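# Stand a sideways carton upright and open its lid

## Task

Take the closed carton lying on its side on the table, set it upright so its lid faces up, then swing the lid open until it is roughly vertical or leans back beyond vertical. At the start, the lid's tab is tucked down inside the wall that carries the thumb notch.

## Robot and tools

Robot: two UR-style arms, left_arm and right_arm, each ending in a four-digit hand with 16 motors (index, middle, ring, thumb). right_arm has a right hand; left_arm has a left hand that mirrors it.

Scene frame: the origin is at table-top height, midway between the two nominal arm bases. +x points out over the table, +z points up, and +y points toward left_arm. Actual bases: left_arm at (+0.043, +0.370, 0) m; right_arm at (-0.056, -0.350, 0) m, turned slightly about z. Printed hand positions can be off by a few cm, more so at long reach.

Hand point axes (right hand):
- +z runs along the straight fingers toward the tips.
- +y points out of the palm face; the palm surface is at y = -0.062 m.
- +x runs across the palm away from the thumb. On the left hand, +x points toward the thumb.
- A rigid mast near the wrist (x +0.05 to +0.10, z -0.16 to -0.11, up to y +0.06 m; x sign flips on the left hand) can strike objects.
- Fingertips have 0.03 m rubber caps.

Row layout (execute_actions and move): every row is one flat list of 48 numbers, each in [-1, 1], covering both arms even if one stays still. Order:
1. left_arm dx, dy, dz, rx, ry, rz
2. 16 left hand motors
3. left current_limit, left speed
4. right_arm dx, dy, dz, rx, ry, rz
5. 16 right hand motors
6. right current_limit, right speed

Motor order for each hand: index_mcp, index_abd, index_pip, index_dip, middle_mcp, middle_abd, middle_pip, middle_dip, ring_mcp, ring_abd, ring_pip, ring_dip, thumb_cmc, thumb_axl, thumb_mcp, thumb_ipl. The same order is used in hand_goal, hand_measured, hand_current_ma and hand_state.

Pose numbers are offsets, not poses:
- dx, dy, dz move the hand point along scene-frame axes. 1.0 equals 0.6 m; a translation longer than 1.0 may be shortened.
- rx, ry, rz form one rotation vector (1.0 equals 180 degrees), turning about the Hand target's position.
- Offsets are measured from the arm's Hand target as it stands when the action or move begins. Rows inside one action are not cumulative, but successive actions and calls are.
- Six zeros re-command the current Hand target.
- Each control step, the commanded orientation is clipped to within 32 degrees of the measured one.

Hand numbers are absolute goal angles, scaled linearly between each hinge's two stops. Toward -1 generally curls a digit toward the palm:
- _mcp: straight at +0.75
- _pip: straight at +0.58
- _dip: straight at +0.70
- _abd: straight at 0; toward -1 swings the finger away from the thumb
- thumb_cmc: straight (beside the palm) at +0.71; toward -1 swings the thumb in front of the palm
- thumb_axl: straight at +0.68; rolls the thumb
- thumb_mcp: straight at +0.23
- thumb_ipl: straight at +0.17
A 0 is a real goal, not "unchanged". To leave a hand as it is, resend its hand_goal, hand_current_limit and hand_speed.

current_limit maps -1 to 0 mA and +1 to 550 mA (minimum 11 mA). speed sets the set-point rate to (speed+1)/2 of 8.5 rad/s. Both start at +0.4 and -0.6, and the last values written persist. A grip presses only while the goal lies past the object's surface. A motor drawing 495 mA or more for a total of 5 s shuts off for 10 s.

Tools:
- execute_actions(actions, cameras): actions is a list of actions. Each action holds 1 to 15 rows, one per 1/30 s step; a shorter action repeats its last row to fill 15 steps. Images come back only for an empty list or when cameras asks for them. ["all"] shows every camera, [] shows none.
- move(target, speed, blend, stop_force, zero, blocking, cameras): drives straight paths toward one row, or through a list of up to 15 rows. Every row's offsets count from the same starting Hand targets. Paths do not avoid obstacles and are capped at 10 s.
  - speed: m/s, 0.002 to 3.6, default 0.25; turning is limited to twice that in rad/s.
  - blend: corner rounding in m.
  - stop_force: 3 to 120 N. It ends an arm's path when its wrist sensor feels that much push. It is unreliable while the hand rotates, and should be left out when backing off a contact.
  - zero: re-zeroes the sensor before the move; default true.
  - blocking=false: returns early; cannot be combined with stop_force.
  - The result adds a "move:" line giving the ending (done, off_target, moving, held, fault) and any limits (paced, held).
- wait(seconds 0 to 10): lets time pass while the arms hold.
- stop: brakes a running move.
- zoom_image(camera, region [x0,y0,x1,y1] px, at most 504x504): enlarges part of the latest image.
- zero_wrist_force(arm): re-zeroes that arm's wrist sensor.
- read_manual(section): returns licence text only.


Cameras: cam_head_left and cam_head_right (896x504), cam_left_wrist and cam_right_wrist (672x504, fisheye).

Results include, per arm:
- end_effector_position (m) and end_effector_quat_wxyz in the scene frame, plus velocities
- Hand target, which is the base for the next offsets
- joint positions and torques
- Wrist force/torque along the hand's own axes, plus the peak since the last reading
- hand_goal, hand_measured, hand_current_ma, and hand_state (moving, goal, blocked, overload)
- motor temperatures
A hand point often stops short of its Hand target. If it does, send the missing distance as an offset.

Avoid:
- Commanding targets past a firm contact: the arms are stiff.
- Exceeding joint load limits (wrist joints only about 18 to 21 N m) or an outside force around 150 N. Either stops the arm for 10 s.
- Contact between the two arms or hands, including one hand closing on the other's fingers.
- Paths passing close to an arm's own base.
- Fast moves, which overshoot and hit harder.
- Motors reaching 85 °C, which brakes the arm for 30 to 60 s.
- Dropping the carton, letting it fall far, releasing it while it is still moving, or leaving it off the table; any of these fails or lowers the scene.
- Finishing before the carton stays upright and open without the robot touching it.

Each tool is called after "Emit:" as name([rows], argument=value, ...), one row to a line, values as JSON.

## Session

Emit:
execute_actions(actions=[])

Emit:
zoom_image(camera="cam_head_left", region=[340, 200, 560, 380])

Scene clock: 0.00 s.
left_arm: end_effector_position=(+0.4489, +0.4553, +0.2300) hand_goal=(+0.754, +0.000, +0.576, +0.696, +0.754, +0.000, +0.576, +0.696, +0.754, +0.000, +0.576, +0.696, +0.714, +0.678, +0.226, +0.168) hand_measured=(+0.754, +0.000, +0.576, +0.696, +0.754, +0.000, +0.576, +0.696, +0.754, +0.000, +0.576, +0.696, +0.714, +0.678, +0.226, +0.168) hand_current_ma=(+0, +0, +0, +0, +0, +0, +0, +0, +0, +0, +0, +0, +0, +0, +0, +0) hand_state=(goal, goal, goal, goal, goal, goal, goal, goal, goal, goal, goal, overload, goal, goal, goal, goal) hand_current_limit=0.40 hand_speed=-0.60 end_effector_quat_wxyz=(+0.000, +0.000, +1.000, +0.000) | right_arm: end_effector_position=(+0.3468, -0.4522, +0.2300) hand_goal=(+0.754, +0.000, +0.576, +0.696, +0.754, +0.000, +0.576, +0.696, +0.754, +0.000, +0.576, +0.696, +0.714, +0.678, +0.226, +0.168) hand_measured=(+0.754, +0.000, +0.576, +0.696, +0.754, +0.000, +0.576, +0.696, +0.754, +0.000, +0.576, +0.696, +0.714, +0.678, +0.226, +0.168) hand_current_ma=(+0, +0, +0, +0, +0, +0, +0, +0, +0, +0, +0, +0, +0, +0, +0, +0) hand_state=(goal, goal, goal, goal, goal, goal, goal, goal, goal, goal, goal, goal, goal, goal, goal, goal) hand_current_limit=0.40 hand_speed=-0.60 end_effector_quat_wxyz=(+0.000, +1.000, -0.021, +0.000)
Joint positions: left_arm=[3.458 -1.419 -2.042 -1.252 1.571 -1.255] | right_arm=[-0.316 -1.723 2.042 -1.89 -1.571 1.255]
Joint velocities: within noise
Joint torques (N m): no reading
Motor temperatures (°C): left_arm=[26 23 26 31 30 31] | right_arm=[24 25 26 26 33 28]
Wrist force (N): no reading
Wrist torque (N m): no reading
Wrist force, peak (N): no reading
Hand target: left_arm +0.4489, +0.4553, +0.2300; +0.000, +0.000, +1.000, +0.000 | right_arm +0.3468, -0.4522, +0.2300; +0.000, +1.000, -0.021, +0.000

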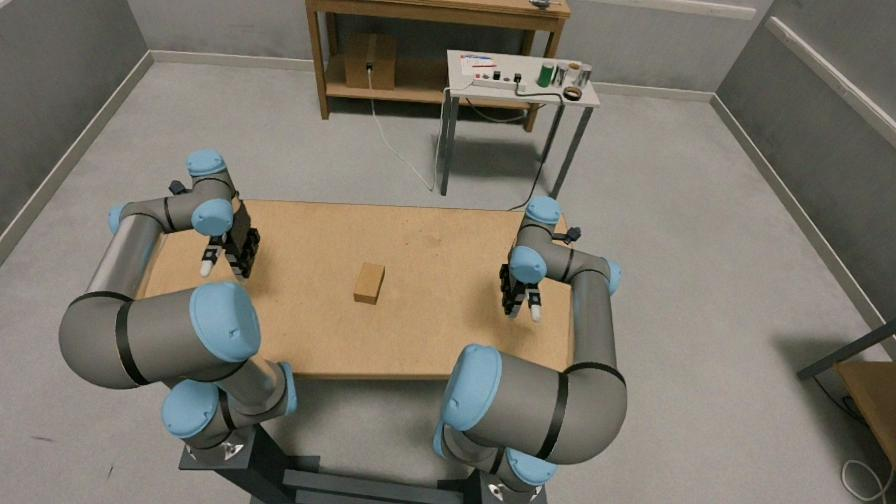

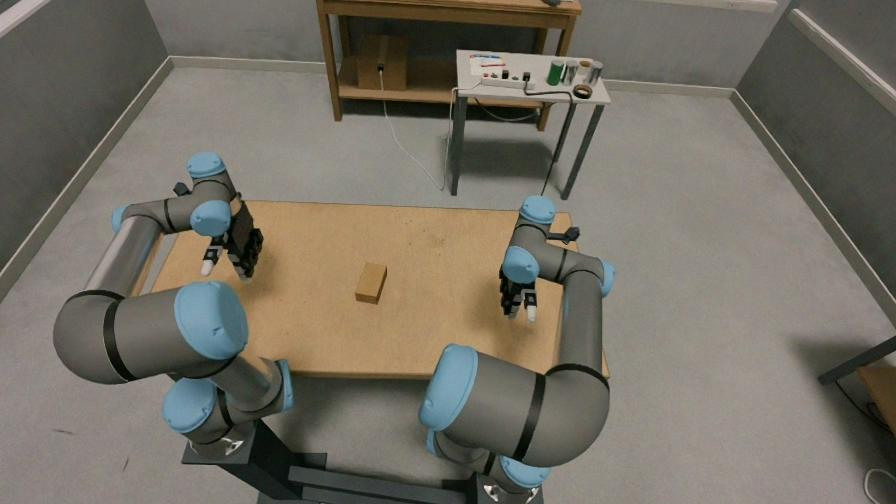

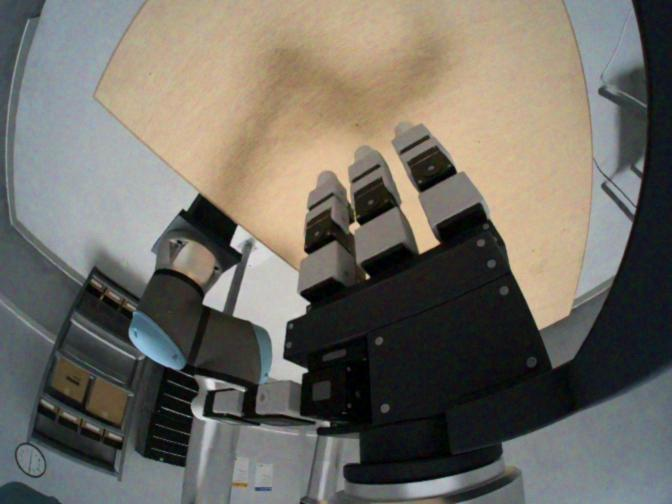

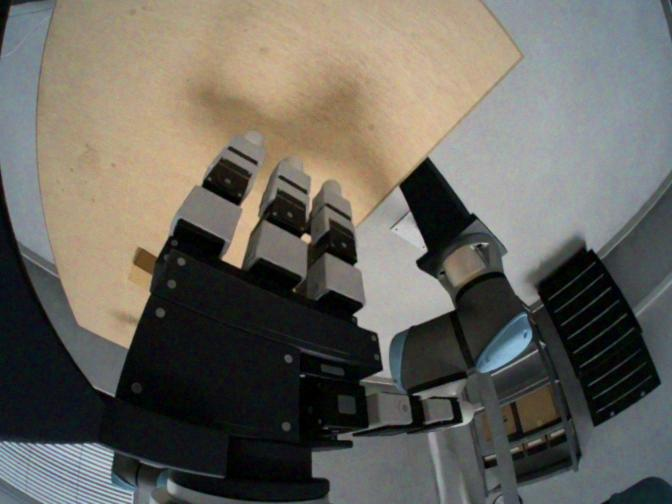

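Scaled by 2.291 from the camera's 896x504 image, which has a finer 1280x720 frame.

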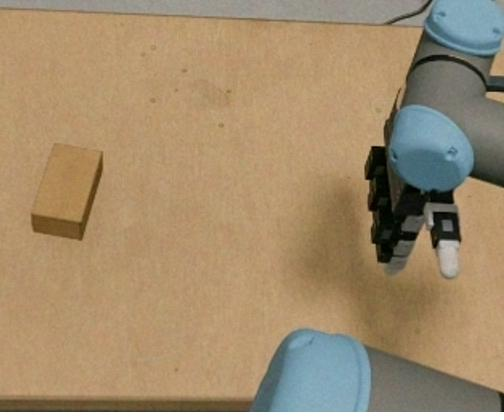

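Scene 1 is done. I'll look closely at the scene 2 carton.

Emit:
zoom_image(camera="cam_head_left", region=[345, 255, 395, 310])

Emit:
zoom_image(camera="cam_head_right", region=[345, 255, 395, 310])

Scaled by 9.164 from the camera's 896x504 image, which has a finer 1280x720 frame.

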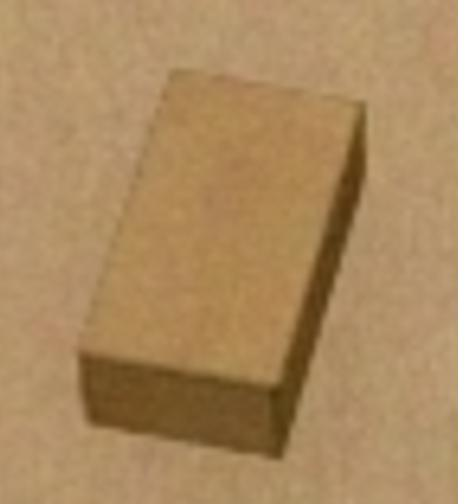

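Scaled by 9.164 from the camera's 896x504 image, which has a finer 1280x720 frame.

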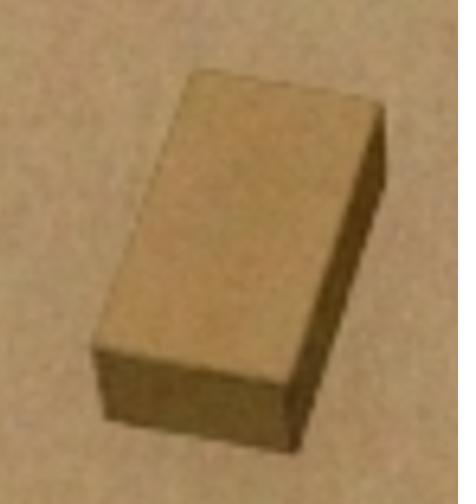

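Emit:
move(target=[0.235,-0.392,-0.05,0,0,0,0.754,0,0.576,0.696,0.754,0,0.576,0.696,0.754,0,0.576,0.696,0.714,0.678,0.226,0.168,0.4,-0.6,0.405,0.503,-0.05,0,0,0,0.754,0,0.576,0.696,0.754,0,0.576,0.696,0.754,0,0.576,0.696,0.714,0.678,0.226,0.168,0.4,-0.6], speed=0.3, cameras=["all"])

Scene clock: 30.10 s.
left_arm: end_effector_position=(+0.5899, +0.2201, +0.2000) hand_goal=(+0.754, +0.000, +0.576, +0.696, +0.754, +0.000, +0.576, +0.696, +0.754, +0.000, +0.576, +0.696, +0.714, +0.678, +0.226, +0.168) hand_measured=(+0.754, +0.000, +0.576, +0.696, +0.754, +0.000, +0.576, +0.696, +0.754, +0.000, +0.576, +0.696, +0.714, +0.678, +0.224, +0.168) hand_current_ma=(-2, +0, +1, +0, -2, +0, +1, +0, -2, +0, +1, +0, +0, -1, -6, -1) hand_state=(goal, goal, goal, goal, goal, goal, goal, goal, goal, goal, goal, overload, goal, goal, goal, goal) hand_current_limit=0.40 hand_speed=-0.60 end_effector_quat_wxyz=(+0.000, +0.000, +1.000, +0.000) | right_arm: end_effector_position=(+0.5897, -0.1505, +0.1999) hand_goal=(+0.754, +0.000, +0.576, +0.696, +0.754, +0.000, +0.576, +0.696, +0.754, +0.000, +0.576, +0.696, +0.714, +0.678, +0.226, +0.168) hand_measured=(+0.752, +0.000, +0.576, +0.696, +0.752, +0.000, +0.576, +0.696, +0.752, +0.000, +0.576, +0.696, +0.712, +0.678, +0.224, +0.168) hand_current_ma=(+0, +0, +0, +0, +0, +0, +0, +0, +0, +0, +0, +0, +0, +0, +0, +0) hand_state=(goal, goal, goal, goal, goal, goal, goal, goal, goal, goal, goal, goal, goal, goal, goal, goal) hand_current_limit=0.40 hand_speed=-0.60 end_effector_quat_wxyz=(+0.000, +1.000, -0.021, +0.000)
Joint positions: left_arm=[2.968 -1.893 -1.603 -1.217 1.571 -1.744] | right_arm=[0.258 -0.986 1.21 -1.795 -1.571 1.829]
Joint torques (N m): left_arm=[-5.86 51.58 10.5 4.66 0.26 -0.84] | right_arm=[2.42 -56.5 -33.77 -3.33 -0.89 -0.01]
Wrist force (N): left_arm=[0.0 0.2 -0.1] | right_arm=[0.2 -0.5 0.3]
Wrist torque (N m): left_arm=[0.05 -0.01 0.00] | right_arm=[-0.09 -0.04 -0.16]
Wrist force, peak (N): left_arm=[-1.3 -1.5 0.5] | right_arm=[-3.0 5.1 0.3]
Hand target: left_arm +0.5899, +0.2201, +0.2000; +0.000, +0.000, +1.000, +0.000 | right_arm +0.5898, -0.1504, +0.2000; +0.000, +1.000, -0.021, +0.000
Off the commanded pose: left_arm 0.000 m, 0 deg | right_arm 0.000 m, 0 deg.
move: done

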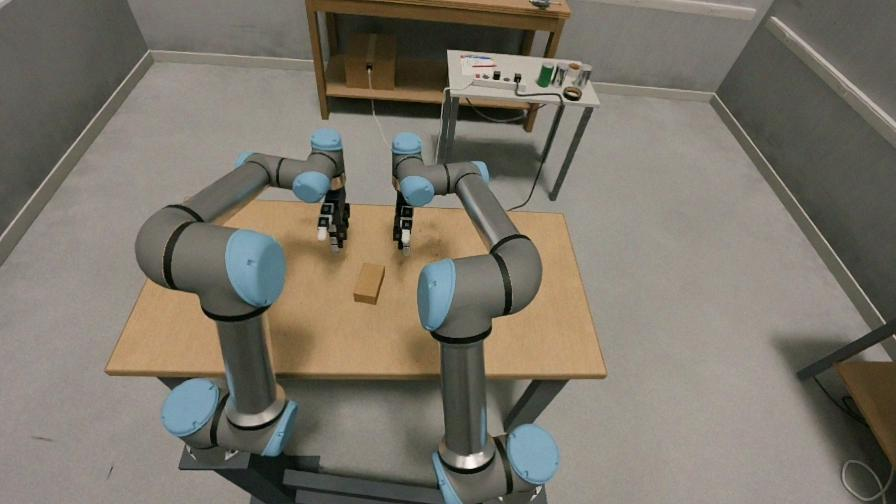

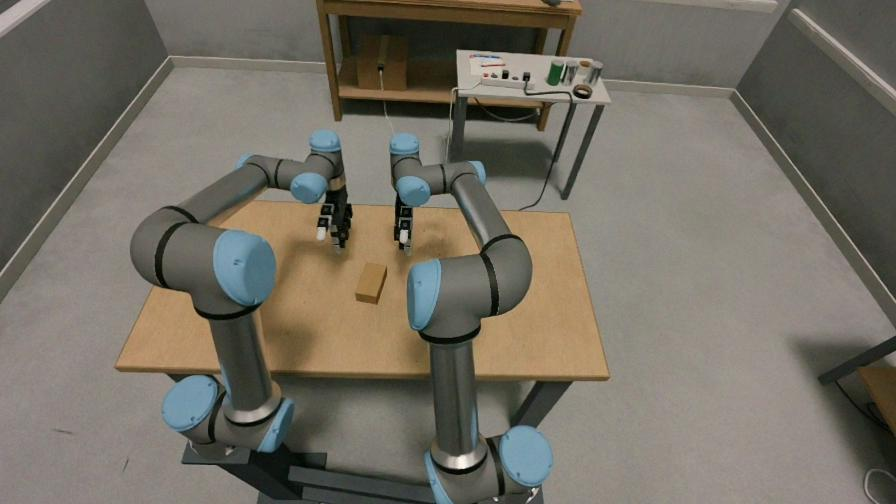

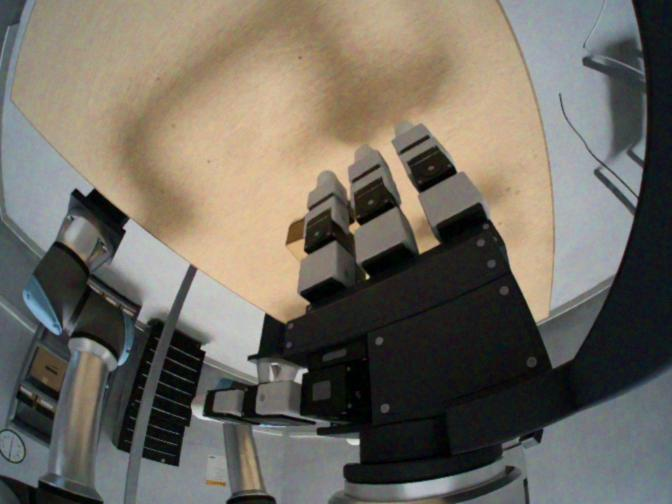

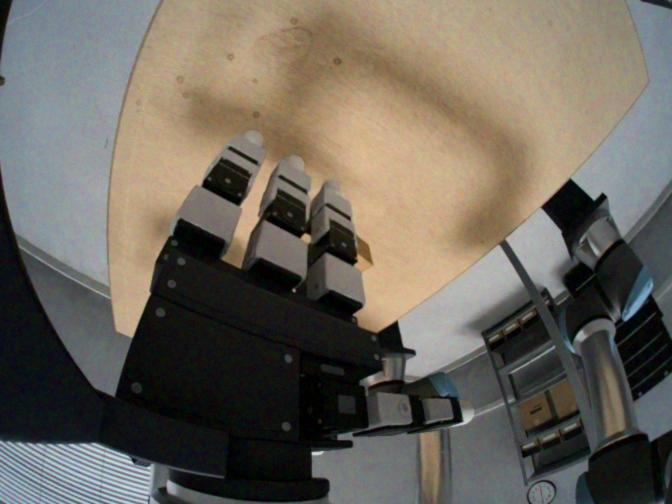

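Emit:
move(target=[-0.083,-0.22,0.083,0,0,0,0.754,0,0.576,0.696,0.754,0,0.576,0.696,0.754,0,0.576,0.696,0.714,0.678,0.226,0.168,0.4,-0.6,0,0,0.1,0,0,0,0.754,0,0.576,0.696,0.754,0,0.576,0.696,0.754,0,0.576,0.696,0.714,0.678,0.226,0.168,0.4,-0.6], speed=0.3, cameras=["cam_left_wrist","cam_right_wrist"])

Scene clock: 46.33 s.
left_arm: end_effector_position=(+0.5456, +0.1048, +0.2437) hand_goal=(+0.754, +0.000, +0.576, +0.696, +0.754, +0.000, +0.576, +0.696, +0.754, +0.000, +0.576, +0.696, +0.714, +0.678, +0.226, +0.168) hand_measured=(+0.752, +0.000, +0.578, +0.696, +0.752, +0.000, +0.578, +0.696, +0.752, +0.000, +0.576, +0.696, +0.714, +0.678, +0.222, +0.168) hand_current_ma=(-3, +1, +2, +0, -3, +1, +2, +0, -3, +1, +2, +0, +1, -1, -9, -1) hand_state=(goal, goal, goal, goal, goal, goal, goal, goal, goal, goal, goal, overload, goal, goal, goal, goal) hand_current_limit=0.40 hand_speed=-0.60 end_effector_quat_wxyz=(+0.001, +0.000, +1.000, +0.000) | right_arm: end_effector_position=(+0.5898, -0.1504, +0.2602) hand_goal=(+0.754, +0.000, +0.576, +0.696, +0.754, +0.000, +0.576, +0.696, +0.754, +0.000, +0.576, +0.696, +0.714, +0.678, +0.226, +0.168) hand_measured=(+0.752, +0.000, +0.576, +0.696, +0.752, +0.000, +0.576, +0.696, +0.752, +0.000, +0.576, +0.696, +0.712, +0.678, +0.224, +0.168) hand_current_ma=(+0, +0, +0, +0, +0, +0, +0, +0, +0, +0, +0, +0, +0, +0, +0, +0) hand_state=(goal, goal, goal, goal, goal, goal, goal, goal, goal, goal, goal, goal, goal, goal, goal, goal) hand_current_limit=0.40 hand_speed=-0.60 end_effector_quat_wxyz=(+0.000, +1.000, -0.021, +0.000)
Joint positions: left_arm=[2.766 -1.897 -1.481 -1.333 1.57 -1.945] | right_arm=[0.258 -1.01 1.093 -1.654 -1.571 1.829]
Joint torques (N m): left_arm=[-2.5 35.58 5.3 4.88 -0.81 0.74] | right_arm=[2.33 -30.22 -14.16 -3.4 0.6 -1.06]
Wrist force (N): left_arm=[-0.2 -0.4 0.3] | right_arm=[0.3 -0.2 0.4]
Wrist torque (N m): left_arm=[-0.07 0.03 -0.03] | right_arm=[-0.06 -0.06 -0.15]
Wrist force, peak (N): left_arm=[7.3 -10.3 0.7] | right_arm=[0.3 -0.3 1.9]
Hand target: left_arm +0.5455, +0.1047, +0.2438; +0.001, +0.000, +1.000, -0.001 (not the last commanded pose) | right_arm +0.5898, -0.1504, +0.2600; +0.000, +1.000, -0.021, +0.000
Off the commanded pose: left_arm 0.019 m, 0 deg | right_arm 0.000 m, 0 deg.
move: held (left_arm; a check stopped the path); limits=held
pose unreachable (left arm): on one or more control steps of this call, first in action 0 (counted from 0), this arm could not follow its commanded pose, so it was not sent that pose on those steps. It may still have moved: this result reports where it is.
cause: moving toward the commanded pose would bring a part of the arm too close to another arm (a part of this arm just beyond joint 5 (wrist 2) and a part of the right arm just beyond its joint 5 (wrist 2), along the way the arms are being sent, or toward where that arm still pushes).
Images, in order (width x height): cam_left_wrist 672x504, cam_right_wrist 672x504.

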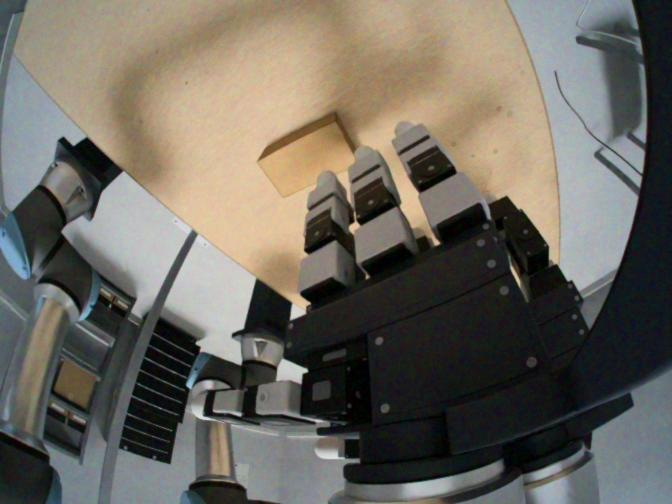

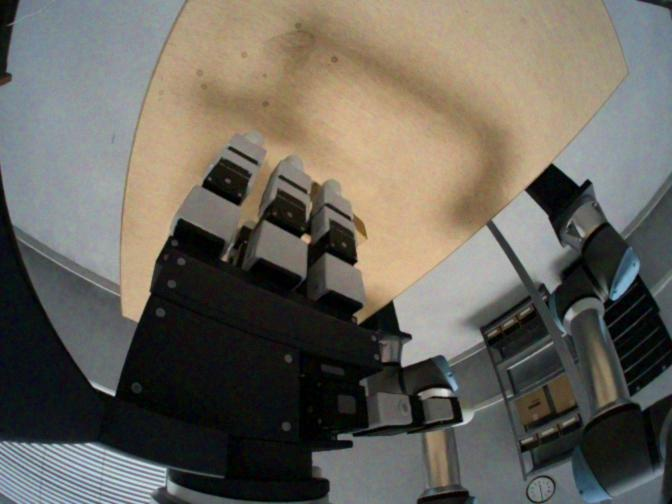

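Emit:
zoom_image(camera="cam_left_wrist", region=[245, 100, 375, 205])

Scaled by 3.877 from the camera's 672x504 image, which has a finer 960x720 frame.

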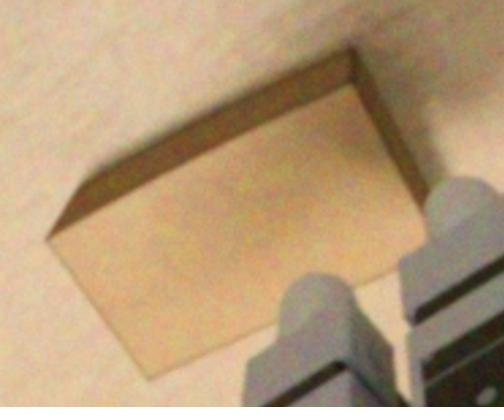

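Emit:
move(target=[0.355,-0.07,-0.117,0,0,-0.283,0.754,0,0.576,0.696,0.754,0,0.576,0.696,0.754,0,0.576,0.696,0.714,0.678,0.226,0.168,0.4,-0.6,-0.233,-0.417,0,0,0,0,0.754,0,0.576,0.696,0.754,0,0.576,0.696,0.754,0,0.576,0.696,0.714,0.678,0.226,0.168,0.4,-0.6], speed=0.3, cameras=["cam_left_wrist","cam_right_wrist","cam_head_left"])

Scene clock: 111.47 s.
left_arm: end_effector_position=(+0.7585, +0.0628, +0.1734) hand_goal=(+0.754, +0.000, +0.576, +0.696, +0.754, +0.000, +0.576, +0.696, +0.754, +0.000, +0.576, +0.696, +0.714, +0.678, +0.226, +0.168) hand_measured=(+0.752, +0.000, +0.578, +0.696, +0.752, +0.000, +0.578, +0.696, +0.752, +0.000, +0.576, +0.696, +0.714, +0.678, +0.222, +0.168) hand_current_ma=(-3, +1, +2, +0, -3, +1, +2, +0, -3, +1, +2, +0, +1, -1, -9, -1) hand_state=(goal, goal, goal, goal, goal, goal, goal, goal, goal, goal, goal, overload, goal, goal, goal, goal) hand_current_limit=0.40 hand_speed=-0.60 end_effector_quat_wxyz=(+0.000, +0.430, +0.903, -0.001) end_effector_velocity=(+0.000, -0.001, +0.000) end_effector_angular_velocity=(-0.001, -0.001, -0.005) | right_arm: end_effector_position=(+0.4500, -0.4006, +0.2601) hand_goal=(+0.754, +0.000, +0.576, +0.696, +0.754, +0.000, +0.576, +0.696, +0.754, +0.000, +0.576, +0.696, +0.714, +0.678, +0.226, +0.168) hand_measured=(+0.752, +0.000, +0.576, +0.696, +0.752, +0.000, +0.576, +0.696, +0.752, +0.000, +0.576, +0.696, +0.714, +0.678, +0.224, +0.168) hand_current_ma=(+0, +0, +0, +0, +0, +0, +0, +0, +0, +0, +0, +0, +0, +0, +0, +0) hand_state=(goal, goal, goal, goal, goal, goal, goal, goal, goal, goal, goal, goal, goal, goal, goal, goal) hand_current_limit=0.40 hand_speed=-0.60 end_effector_quat_wxyz=(+0.000, +1.000, -0.021, +0.000)
Joint positions: left_arm=[2.799 -2.261 -1.104 -1.347 1.569 -1.024] | right_arm=[-0.148 -1.486 1.734 -1.819 -1.571 1.423]
Joint velocities: left_arm=[0 0 0 0.001 0 0.005] | right_arm=[within noise]
Joint torques (N m): left_arm=[-5.46 76.62 5.62 4.56 -0.77 0.96] | right_arm=[-5.19 -12.85 -33.81 -0.71 1.82 -0.76]
Wrist force (N): left_arm=[-0.3 -0.2 0.6] | right_arm=[0.3 -0.6 0.0]
Wrist torque (N m): left_arm=[-0.08 0.08 -0.13] | right_arm=[-0.07 -0.04 0.00]
Wrist force, peak (N): left_arm=[-0.5 0.3 1.4] | right_arm=[1.2 -1.7 0.8]
Hand target: left_arm +0.7585, +0.0627, +0.1736; +0.000, +0.430, +0.903, -0.001 | right_arm +0.4500, -0.4006, +0.2600; +0.000, +1.000, -0.021, +0.000
Off the commanded pose: left_arm 0.000 m, 0 deg | right_arm 0.000 m, 0 deg.
move: done
Images, in order (width x height): cam_head_left 896x504, cam_left_wrist 672x504, cam_right_wrist 672x504.

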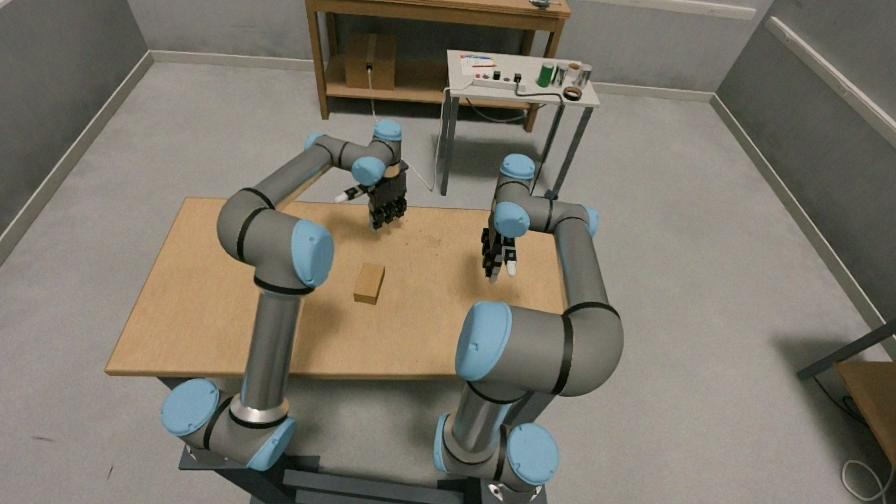

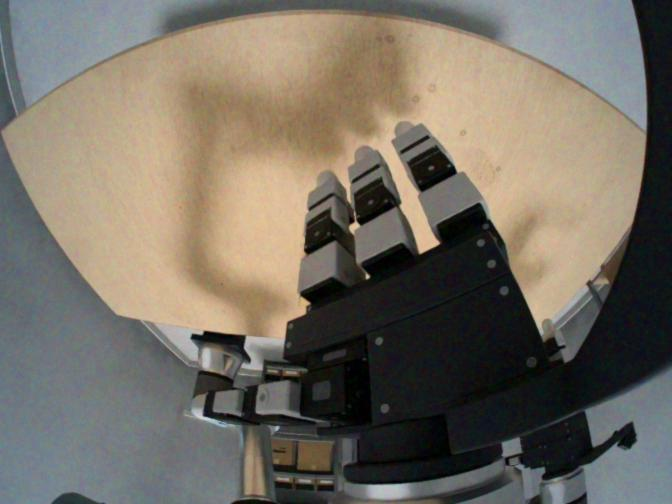

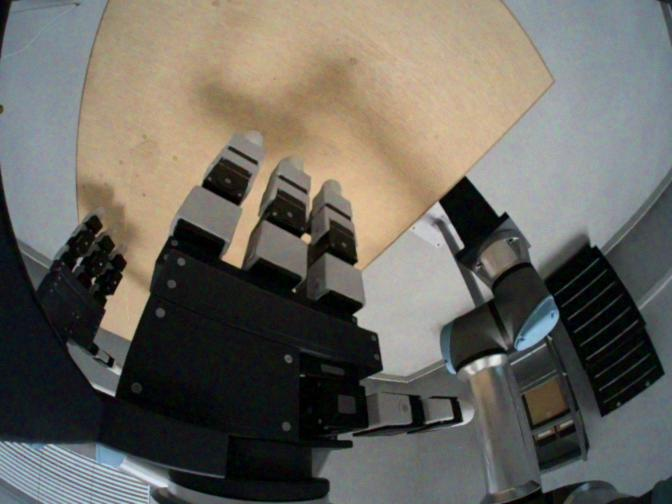

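Emit:
move(target=[-0.2,-0.105,-0.01,0,0,0,0.754,0,0.576,0.696,0.754,0,0.576,0.696,0.754,0,0.576,0.696,0.714,0.678,0.226,0.168,0.4,-0.6,0,0,0,0,0,0,0.754,0,0.576,0.696,0.754,0,0.576,0.696,0.754,0,0.576,0.696,0.714,0.678,0.226,0.168,0.4,-0.6], speed=0.3, cameras=["cam_left_wrist"])

Emit:
zoom_image(camera="cam_left_wrist", region=[220, 80, 360, 220])

Scene clock: 123.93 s.
left_arm: end_effector_position=(+0.6386, -0.0002, +0.1677) hand_goal=(+0.754, +0.000, +0.576, +0.696, +0.754, +0.000, +0.576, +0.696, +0.754, +0.000, +0.576, +0.696, +0.714, +0.678, +0.226, +0.168) hand_measured=(+0.754, +0.000, +0.578, +0.696, +0.754, +0.000, +0.578, +0.696, +0.754, +0.000, +0.578, +0.696, +0.714, +0.678, +0.222, +0.168) hand_current_ma=(+0, +0, +2, +0, +0, +0, +2, +0, +0, +0, +2, +0, +1, -1, -10, -1) hand_state=(goal, goal, goal, goal, goal, goal, goal, goal, goal, goal, goal, overload, goal, goal, goal, goal) hand_current_limit=0.40 hand_speed=-0.60 end_effector_quat_wxyz=(+0.000, +0.430, +0.903, -0.001) | right_arm: end_effector_position=(+0.4500, -0.4006, +0.2600) hand_goal=(+0.754, +0.000, +0.576, +0.696, +0.754, +0.000, +0.576, +0.696, +0.754, +0.000, +0.576, +0.696, +0.714, +0.678, +0.226, +0.168) hand_measured=(+0.752, +0.000, +0.576, +0.696, +0.752, +0.000, +0.576, +0.696, +0.752, +0.000, +0.576, +0.696, +0.714, +0.678, +0.224, +0.168) hand_current_ma=(+0, +0, +0, +0, +0, +0, +0, +0, +0, +0, +0, +0, +0, +0, +0, +0) hand_state=(goal, goal, goal, goal, goal, goal, goal, goal, goal, goal, goal, goal, goal, goal, goal, goal) hand_current_limit=0.40 hand_speed=-0.60 end_effector_quat_wxyz=(+0.000, +1.000, -0.021, +0.000)
Joint positions: left_arm=[2.652 -2.11 -1.37 -1.232 1.569 -1.171] | right_arm=[-0.148 -1.486 1.734 -1.819 -1.571 1.423]
Joint torques (N m): left_arm=[-6.08 28.63 34.35 -0.16 0.39 -0.74] | right_arm=[-4.74 -12.06 -37.77 -0.96 1.58 -1.47]
Wrist force (N): left_arm=[-0.7 0.0 0.2] | right_arm=[0.3 -0.5 0.0]
Wrist torque (N m): left_arm=[0.01 0.07 -0.05] | right_arm=[-0.06 -0.04 -0.01]
Wrist force, peak (N): left_arm=[-0.3 -7.0 0.8] | right_arm=[0.3 -0.8 -0.2]
Hand target: left_arm +0.6385, -0.0003, +0.1676; +0.000, +0.430, +0.903, -0.001 | right_arm +0.4500, -0.4006, +0.2600; +0.000, +1.000, -0.021, +0.000
Off the commanded pose: left_arm 0.000 m, 0 deg | right_arm 0.000 m, 0 deg.
move: done
Images, in order (width x height): cam_left_wrist 672x504.

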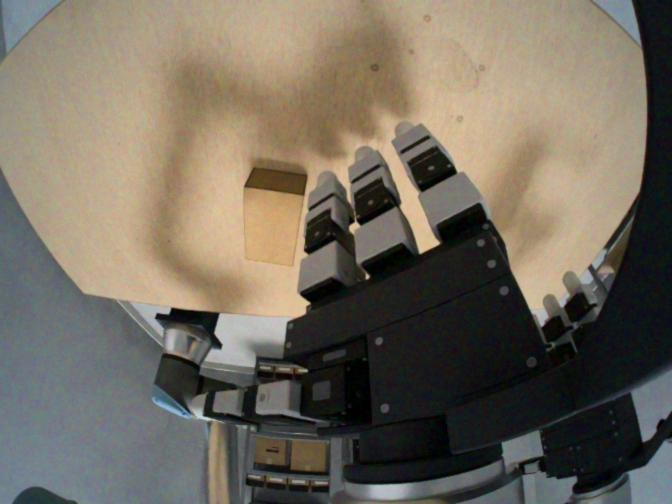

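Scaled by 3.600 from the camera's 672x504 image, which has a finer 960x720 frame.

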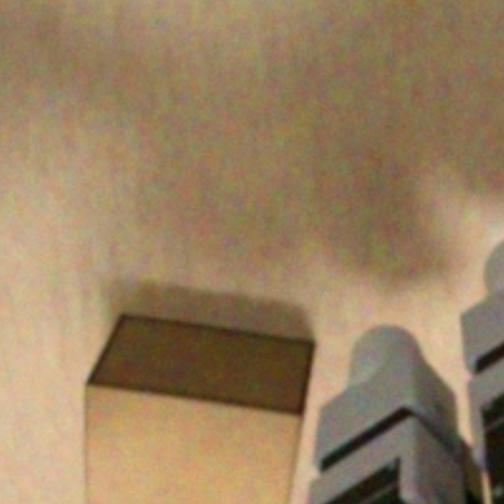

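Emit:
zoom_image(camera="cam_left_wrist", region=[238, 160, 312, 202])

Emit:
zoom_image(camera="cam_left_wrist", region=[236, 230, 310, 275])

Scaled by 6.811 from the camera's 672x504 image, which has a finer 960x720 frame.

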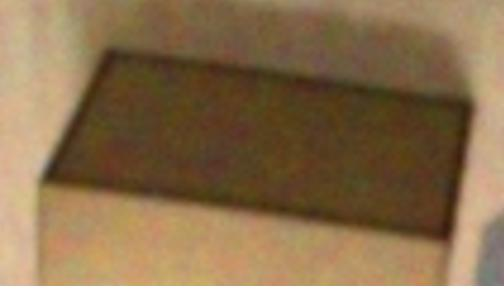

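Scaled by 6.811 from the camera's 672x504 image, which has a finer 960x720 frame.

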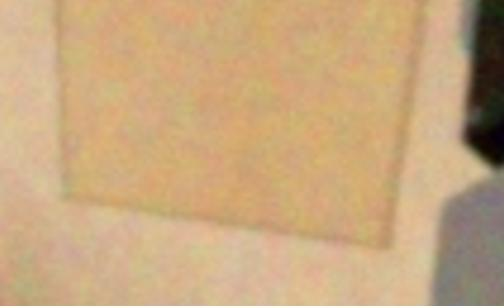

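Emit:
move([
  [-0.2,0.06,0.2,0,0,0.4,0.754,0,0.576,0.696,0.754,0,0.576,0.696,0.754,0,0.576,0.696,0.714,0.678,0.226,0.168,0.4,-0.6,0,0,0,0,0,0,0.754,0,0.576,0.696,0.754,0,0.576,0.696,0.754,0,0.576,0.696,0.714,0.678,0.226,0.168,0.4,-0.6],
  [-0.53,0.15,0.05,0,0,0.9,0.754,0,0.576,0.696,0.754,0,0.576,0.696,0.754,0,0.576,0.696,0.714,0.678,0.226,0.168,0.4,-0.6,0,0,0,0,0,0,0.754,0,0.576,0.696,0.754,0,0.576,0.696,0.754,0,0.576,0.696,0.714,0.678,0.226,0.168,0.4,-0.6],
], speed=0.6, blend=[0.08, 0], cameras=["cam_left_wrist"])

Emit:
zoom_image(camera="cam_left_wrist", region=[180, 80, 360, 260])

Scene clock: 163.00 s.
left_arm: end_effector_position=(+0.3205, +0.0898, +0.1976) hand_goal=(+0.754, +0.000, +0.576, +0.696, +0.754, +0.000, +0.576, +0.696, +0.754, +0.000, +0.576, +0.696, +0.714, +0.678, +0.226, +0.168) hand_measured=(+0.754, +0.000, +0.578, +0.696, +0.754, +0.000, +0.578, +0.696, +0.754, +0.000, +0.578, +0.696, +0.714, +0.678, +0.222, +0.168) hand_current_ma=(+0, +0, +2, +0, +0, +0, +2, +0, +0, +0, +2, +0, +1, -1, -10, -1) hand_state=(goal, goal, goal, goal, goal, goal, goal, goal, goal, goal, goal, overload, goal, goal, goal, goal) hand_current_limit=0.40 hand_speed=-0.60 end_effector_quat_wxyz=(-0.001, +0.824, -0.566, +0.000) | right_arm: end_effector_position=(+0.4500, -0.4006, +0.2600) hand_goal=(+0.754, +0.000, +0.576, +0.696, +0.754, +0.000, +0.576, +0.696, +0.754, +0.000, +0.576, +0.696, +0.714, +0.678, +0.226, +0.168) hand_measured=(+0.752, +0.000, +0.576, +0.696, +0.752, +0.000, +0.576, +0.696, +0.752, +0.000, +0.576, +0.696, +0.714, +0.678, +0.224, +0.168) hand_current_ma=(+0, +0, +0, +0, +0, +0, +0, +0, +0, +0, +0, +0, +0, +0, +0, +0) hand_state=(goal, goal, goal, goal, goal, goal, goal, goal, goal, goal, goal, goal, goal, goal, goal, goal) hand_current_limit=0.40 hand_speed=-0.60 end_effector_quat_wxyz=(+0.000, +1.000, -0.021, +0.000)
Joint positions: left_arm=[2.886 -1.42 -2.129 -1.163 1.572 -3.764] | right_arm=[-0.148 -1.486 1.734 -1.819 -1.571 1.423]
Joint torques (N m): left_arm=[-5.88 10.36 35.32 0.02 0.29 -0.78] | right_arm=[-4.98 -12.16 -36.68 -0.96 1.51 -1.33]
Wrist force (N): left_arm=[-0.3 0.2 0.3] | right_arm=[0.2 -0.5 -0.2]
Wrist torque (N m): left_arm=[0.02 0.03 -0.01] | right_arm=[-0.04 -0.03 -0.02]
Wrist force, peak (N): left_arm=[0.6 -1.6 0.7] | right_arm=[0.3 -0.8 -0.4]
Hand target: left_arm +0.3205, +0.0897, +0.1976; -0.001, +0.824, -0.566, +0.000 | right_arm +0.4500, -0.4006, +0.2600; +0.000, +1.000, -0.021, +0.000
Off the commanded pose: left_arm 0.000 m, 0 deg | right_arm 0.000 m, 0 deg.
move: done
Images, in order (width x height): cam_left_wrist 672x504.

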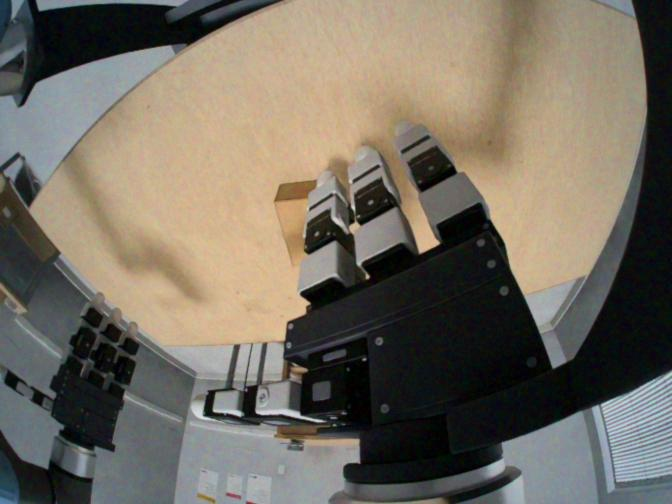

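Scaled by 2.800 from the camera's 672x504 image, which has a finer 960x720 frame.

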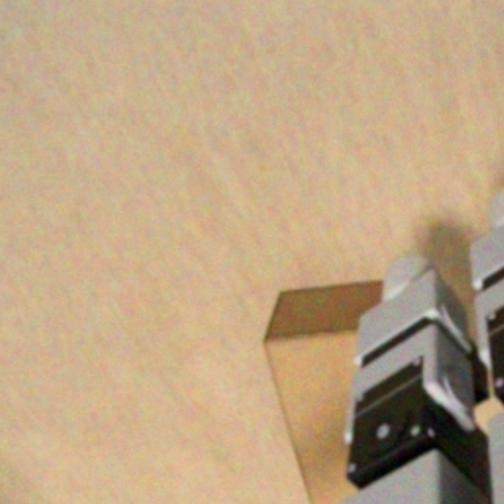

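Emit:
zoom_image(camera="cam_left_wrist", region=[268, 172, 332, 212])

Scaled by 7.875 from the camera's 672x504 image, which has a finer 960x720 frame.

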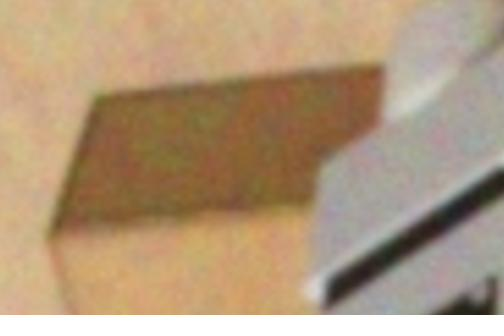

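Emit:
move(target=[0.03,0.1,-0.03,0,0,0,0.754,0,0.576,0.696,0.754,0,0.576,0.696,0.754,0,0.576,0.696,0.714,0.678,0.226,0.168,0.4,-0.6,0,0,0,0,0,0,0.754,0,0.576,0.696,0.754,0,0.576,0.696,0.754,0,0.576,0.696,0.714,0.678,0.226,0.168,0.4,-0.6], speed=0.3, cameras=["cam_left_wrist"])

Emit:
zoom_image(camera="cam_left_wrist", region=[220, 150, 300, 210])

Scene clock: 177.97 s.
left_arm: end_effector_position=(+0.3384, +0.1497, +0.1796) hand_goal=(+0.754, +0.000, +0.576, +0.696, +0.754, +0.000, +0.576, +0.696, +0.754, +0.000, +0.576, +0.696, +0.714, +0.678, +0.226, +0.168) hand_measured=(+0.754, +0.000, +0.578, +0.696, +0.754, +0.000, +0.578, +0.696, +0.754, +0.000, +0.578, +0.696, +0.714, +0.678, +0.222, +0.168) hand_current_ma=(+0, +0, +2, +0, +0, +0, +2, +0, +0, +0, +2, +0, +1, -1, -10, -1) hand_state=(goal, goal, goal, goal, goal, goal, goal, goal, goal, goal, goal, overload, goal, goal, goal, goal) hand_current_limit=0.40 hand_speed=-0.60 end_effector_quat_wxyz=(-0.001, +0.824, -0.566, +0.000) | right_arm: end_effector_position=(+0.4500, -0.4006, +0.2600) hand_goal=(+0.754, +0.000, +0.576, +0.696, +0.754, +0.000, +0.576, +0.696, +0.754, +0.000, +0.576, +0.696, +0.714, +0.678, +0.226, +0.168) hand_measured=(+0.752, +0.000, +0.576, +0.696, +0.752, +0.000, +0.576, +0.696, +0.752, +0.000, +0.576, +0.696, +0.714, +0.678, +0.224, +0.168) hand_current_ma=(+0, +0, +0, +0, +0, +0, +0, +0, +0, +0, +0, +0, +0, +0, +0, +0) hand_state=(goal, goal, goal, goal, goal, goal, goal, goal, goal, goal, goal, goal, goal, goal, goal, goal) hand_current_limit=0.40 hand_speed=-0.60 end_effector_quat_wxyz=(+0.000, +1.000, -0.021, +0.000)
Joint positions: left_arm=[3.046 -1.404 -2.192 -1.115 1.572 -3.604] | right_arm=[-0.148 -1.486 1.734 -1.819 -1.571 1.423]
Joint torques (N m): left_arm=[3.03 1.52 38.1 -0.23 0.32 0.87] | right_arm=[-5.18 -12.15 -36.72 -1.08 1.21 -1.18]
Wrist force (N): left_arm=[-0.6 0.4 0.4] | right_arm=[0.2 -0.5 0.0]
Wrist torque (N m): left_arm=[0.04 0.09 -0.20] | right_arm=[-0.06 -0.03 -0.02]
Wrist force, peak (N): left_arm=[-1.5 -0.7 0.6] | right_arm=[0.4 -0.6 -0.2]
Hand target: left_arm +0.3385, +0.1497, +0.1796; -0.001, +0.824, -0.566, +0.000 | right_arm +0.4500, -0.4006, +0.2600; +0.000, +1.000, -0.021, +0.000
Off the commanded pose: left_arm 0.000 m, 0 deg | right_arm 0.000 m, 0 deg.
move: done
Images, in order (width x height): cam_left_wrist 672x504.

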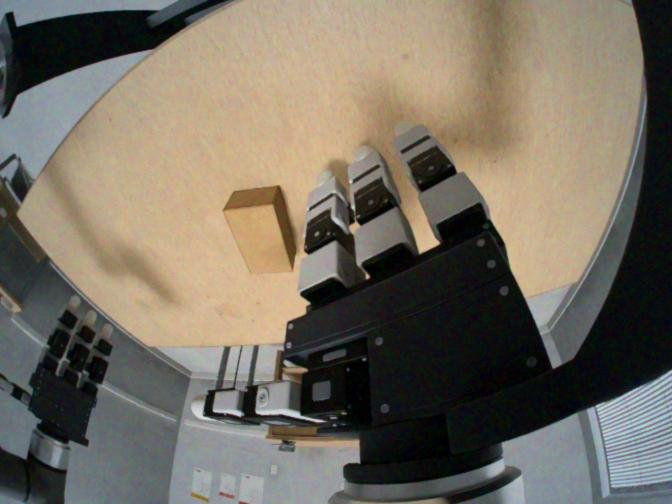

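Scaled by 6.300 from the camera's 672x504 image, which has a finer 960x720 frame.

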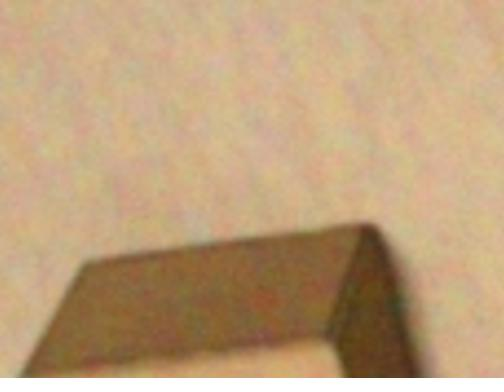

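Emit:
move(target=[0.291,0.006,-0.068,-0.1586,0.1275,0.3244,0.548,0,0.576,0.696,1,0,-0.738,-0.174,1,0,-0.738,-0.174,0.714,0.678,0.226,0.168,0.4,-0.6,0.046,0.534,-0.2017,-0.030,-0.290,0.925,0.548,0,0.576,0.696,1,0,-0.738,-0.174,1,0,-0.738,-0.174,0.714,0.678,0.226,0.168,0.4,-0.6], speed=0.35, cameras=["all"])

Emit:
zoom_image(camera="cam_head_left", region=[320, 220, 430, 330])

Scene clock: 275.30 s.
left_arm: end_effector_position=(+0.5131, +0.1534, +0.1387) hand_goal=(+0.548, +0.000, +0.576, +0.696, +1.000, +0.000, -0.738, -0.174, +1.000, +0.000, -0.738, -0.174, +0.714, +0.678, +0.226, +0.168) hand_measured=(+0.552, +0.000, +0.578, +0.696, +1.000, +0.000, -0.730, -0.172, +1.000, +0.000, -0.732, +0.696, +0.716, +0.678, +0.222, +0.168) hand_current_ma=(+12, +0, +2, +0, +0, +0, +19, +6, +0, +0, +16, +0, +5, -1, -10, -1) hand_state=(goal, goal, goal, goal, goal, goal, goal, goal, goal, goal, goal, overload, goal, goal, goal, goal) hand_current_limit=0.40 hand_speed=-0.60 end_effector_quat_wxyz=(+0.299, +0.951, -0.072, -0.023) | right_arm: end_effector_position=(+0.4776, -0.0802, +0.1389) hand_goal=(+0.548, +0.000, +0.576, +0.696, +1.000, +0.000, -0.738, -0.174, +1.000, +0.000, -0.738, -0.174, +0.714, +0.678, +0.226, +0.168) hand_measured=(+0.552, +0.000, +0.576, +0.696, +1.000, +0.000, -0.730, -0.172, +1.000, +0.000, -0.730, -0.172, +0.718, +0.678, +0.224, +0.168) hand_current_ma=(+0, +0, +0, +0, +0, +0, +1, +0, +0, +0, +1, +0, +0, +0, +0, +0) hand_state=(goal, goal, goal, goal, goal, goal, goal, goal, goal, goal, goal, goal, goal, goal, goal, goal) hand_current_limit=0.40 hand_speed=-0.60 end_effector_quat_wxyz=(+0.025, +0.067, +0.951, +0.299) end_effector_velocity=(-0.001, +0.000, +0.000) end_effector_angular_velocity=(-0.002, -0.002, +0.004)
Joint positions: left_arm=[3.393 -1.769 -2.148 -1.064 1.016 -4.233] | right_arm=[-0.082 -1.305 2.162 -2.447 -0.961 -1.547]
Joint velocities: left_arm=[within noise] | right_arm=[0 -0.001 0.001 0 -0.002 -0.005]
Joint torques (N m): left_arm=[-5.69 44.59 10.21 -0.45 -0.14 -0.15] | right_arm=[-3.78 -47.64 -9.04 -3.85 -1.07 -1.4]
Wrist force (N): left_arm=[-0.2 1.3 0.5] | right_arm=[-0.2 0.8 1.1]
Wrist torque (N m): left_arm=[0.04 0.03 -0.03] | right_arm=[0.07 -0.03 0.06]
Wrist force, peak (N): left_arm=[-0.7 1.4 0.3] | right_arm=[-0.3 0.8 1.9]
Hand target: left_arm +0.5131, +0.1533, +0.1388; +0.299, +0.951, -0.072, -0.023 | right_arm +0.4776, -0.0802, +0.1390; +0.025, +0.067, +0.951, +0.299
Off the commanded pose: left_arm 0.000 m, 0 deg | right_arm 0.000 m, 0 deg.
move: done

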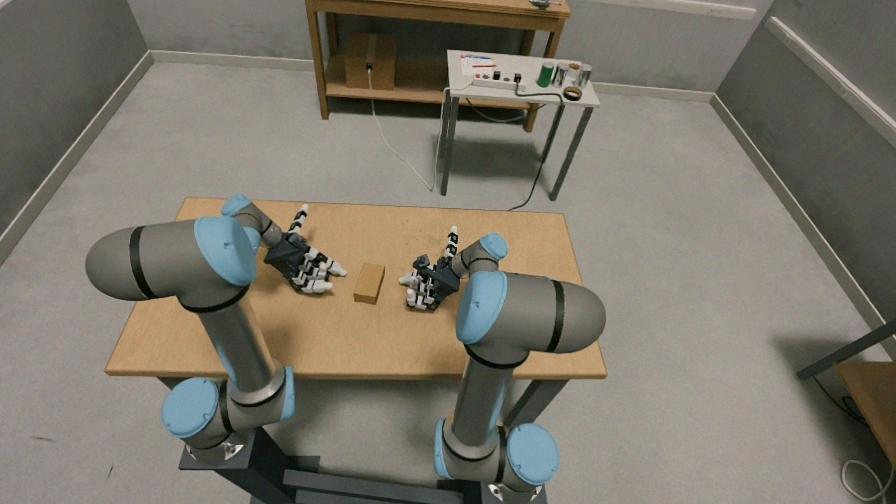

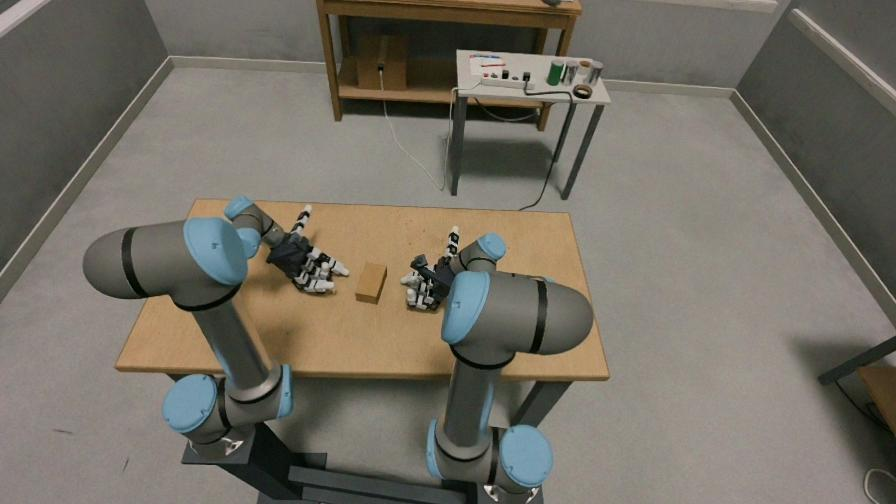

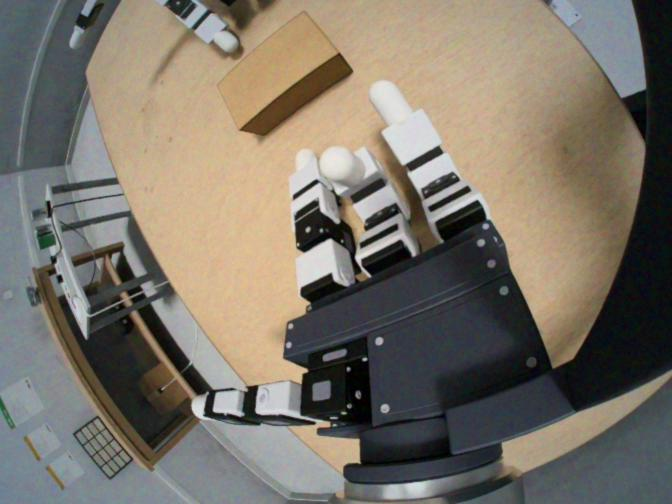

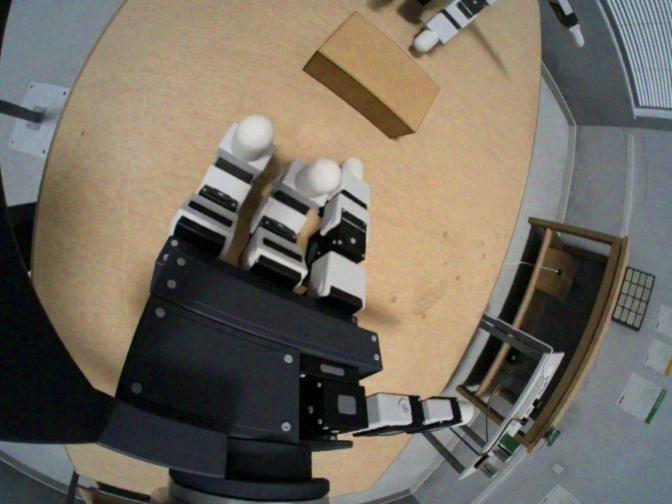

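Scaled by 4.582 from the camera's 896x504 image, which has a finer 1280x720 frame.

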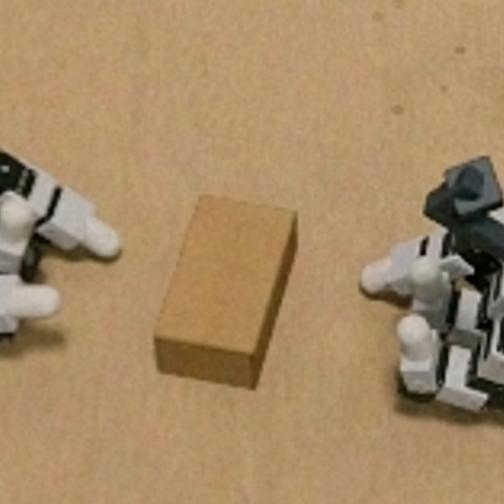

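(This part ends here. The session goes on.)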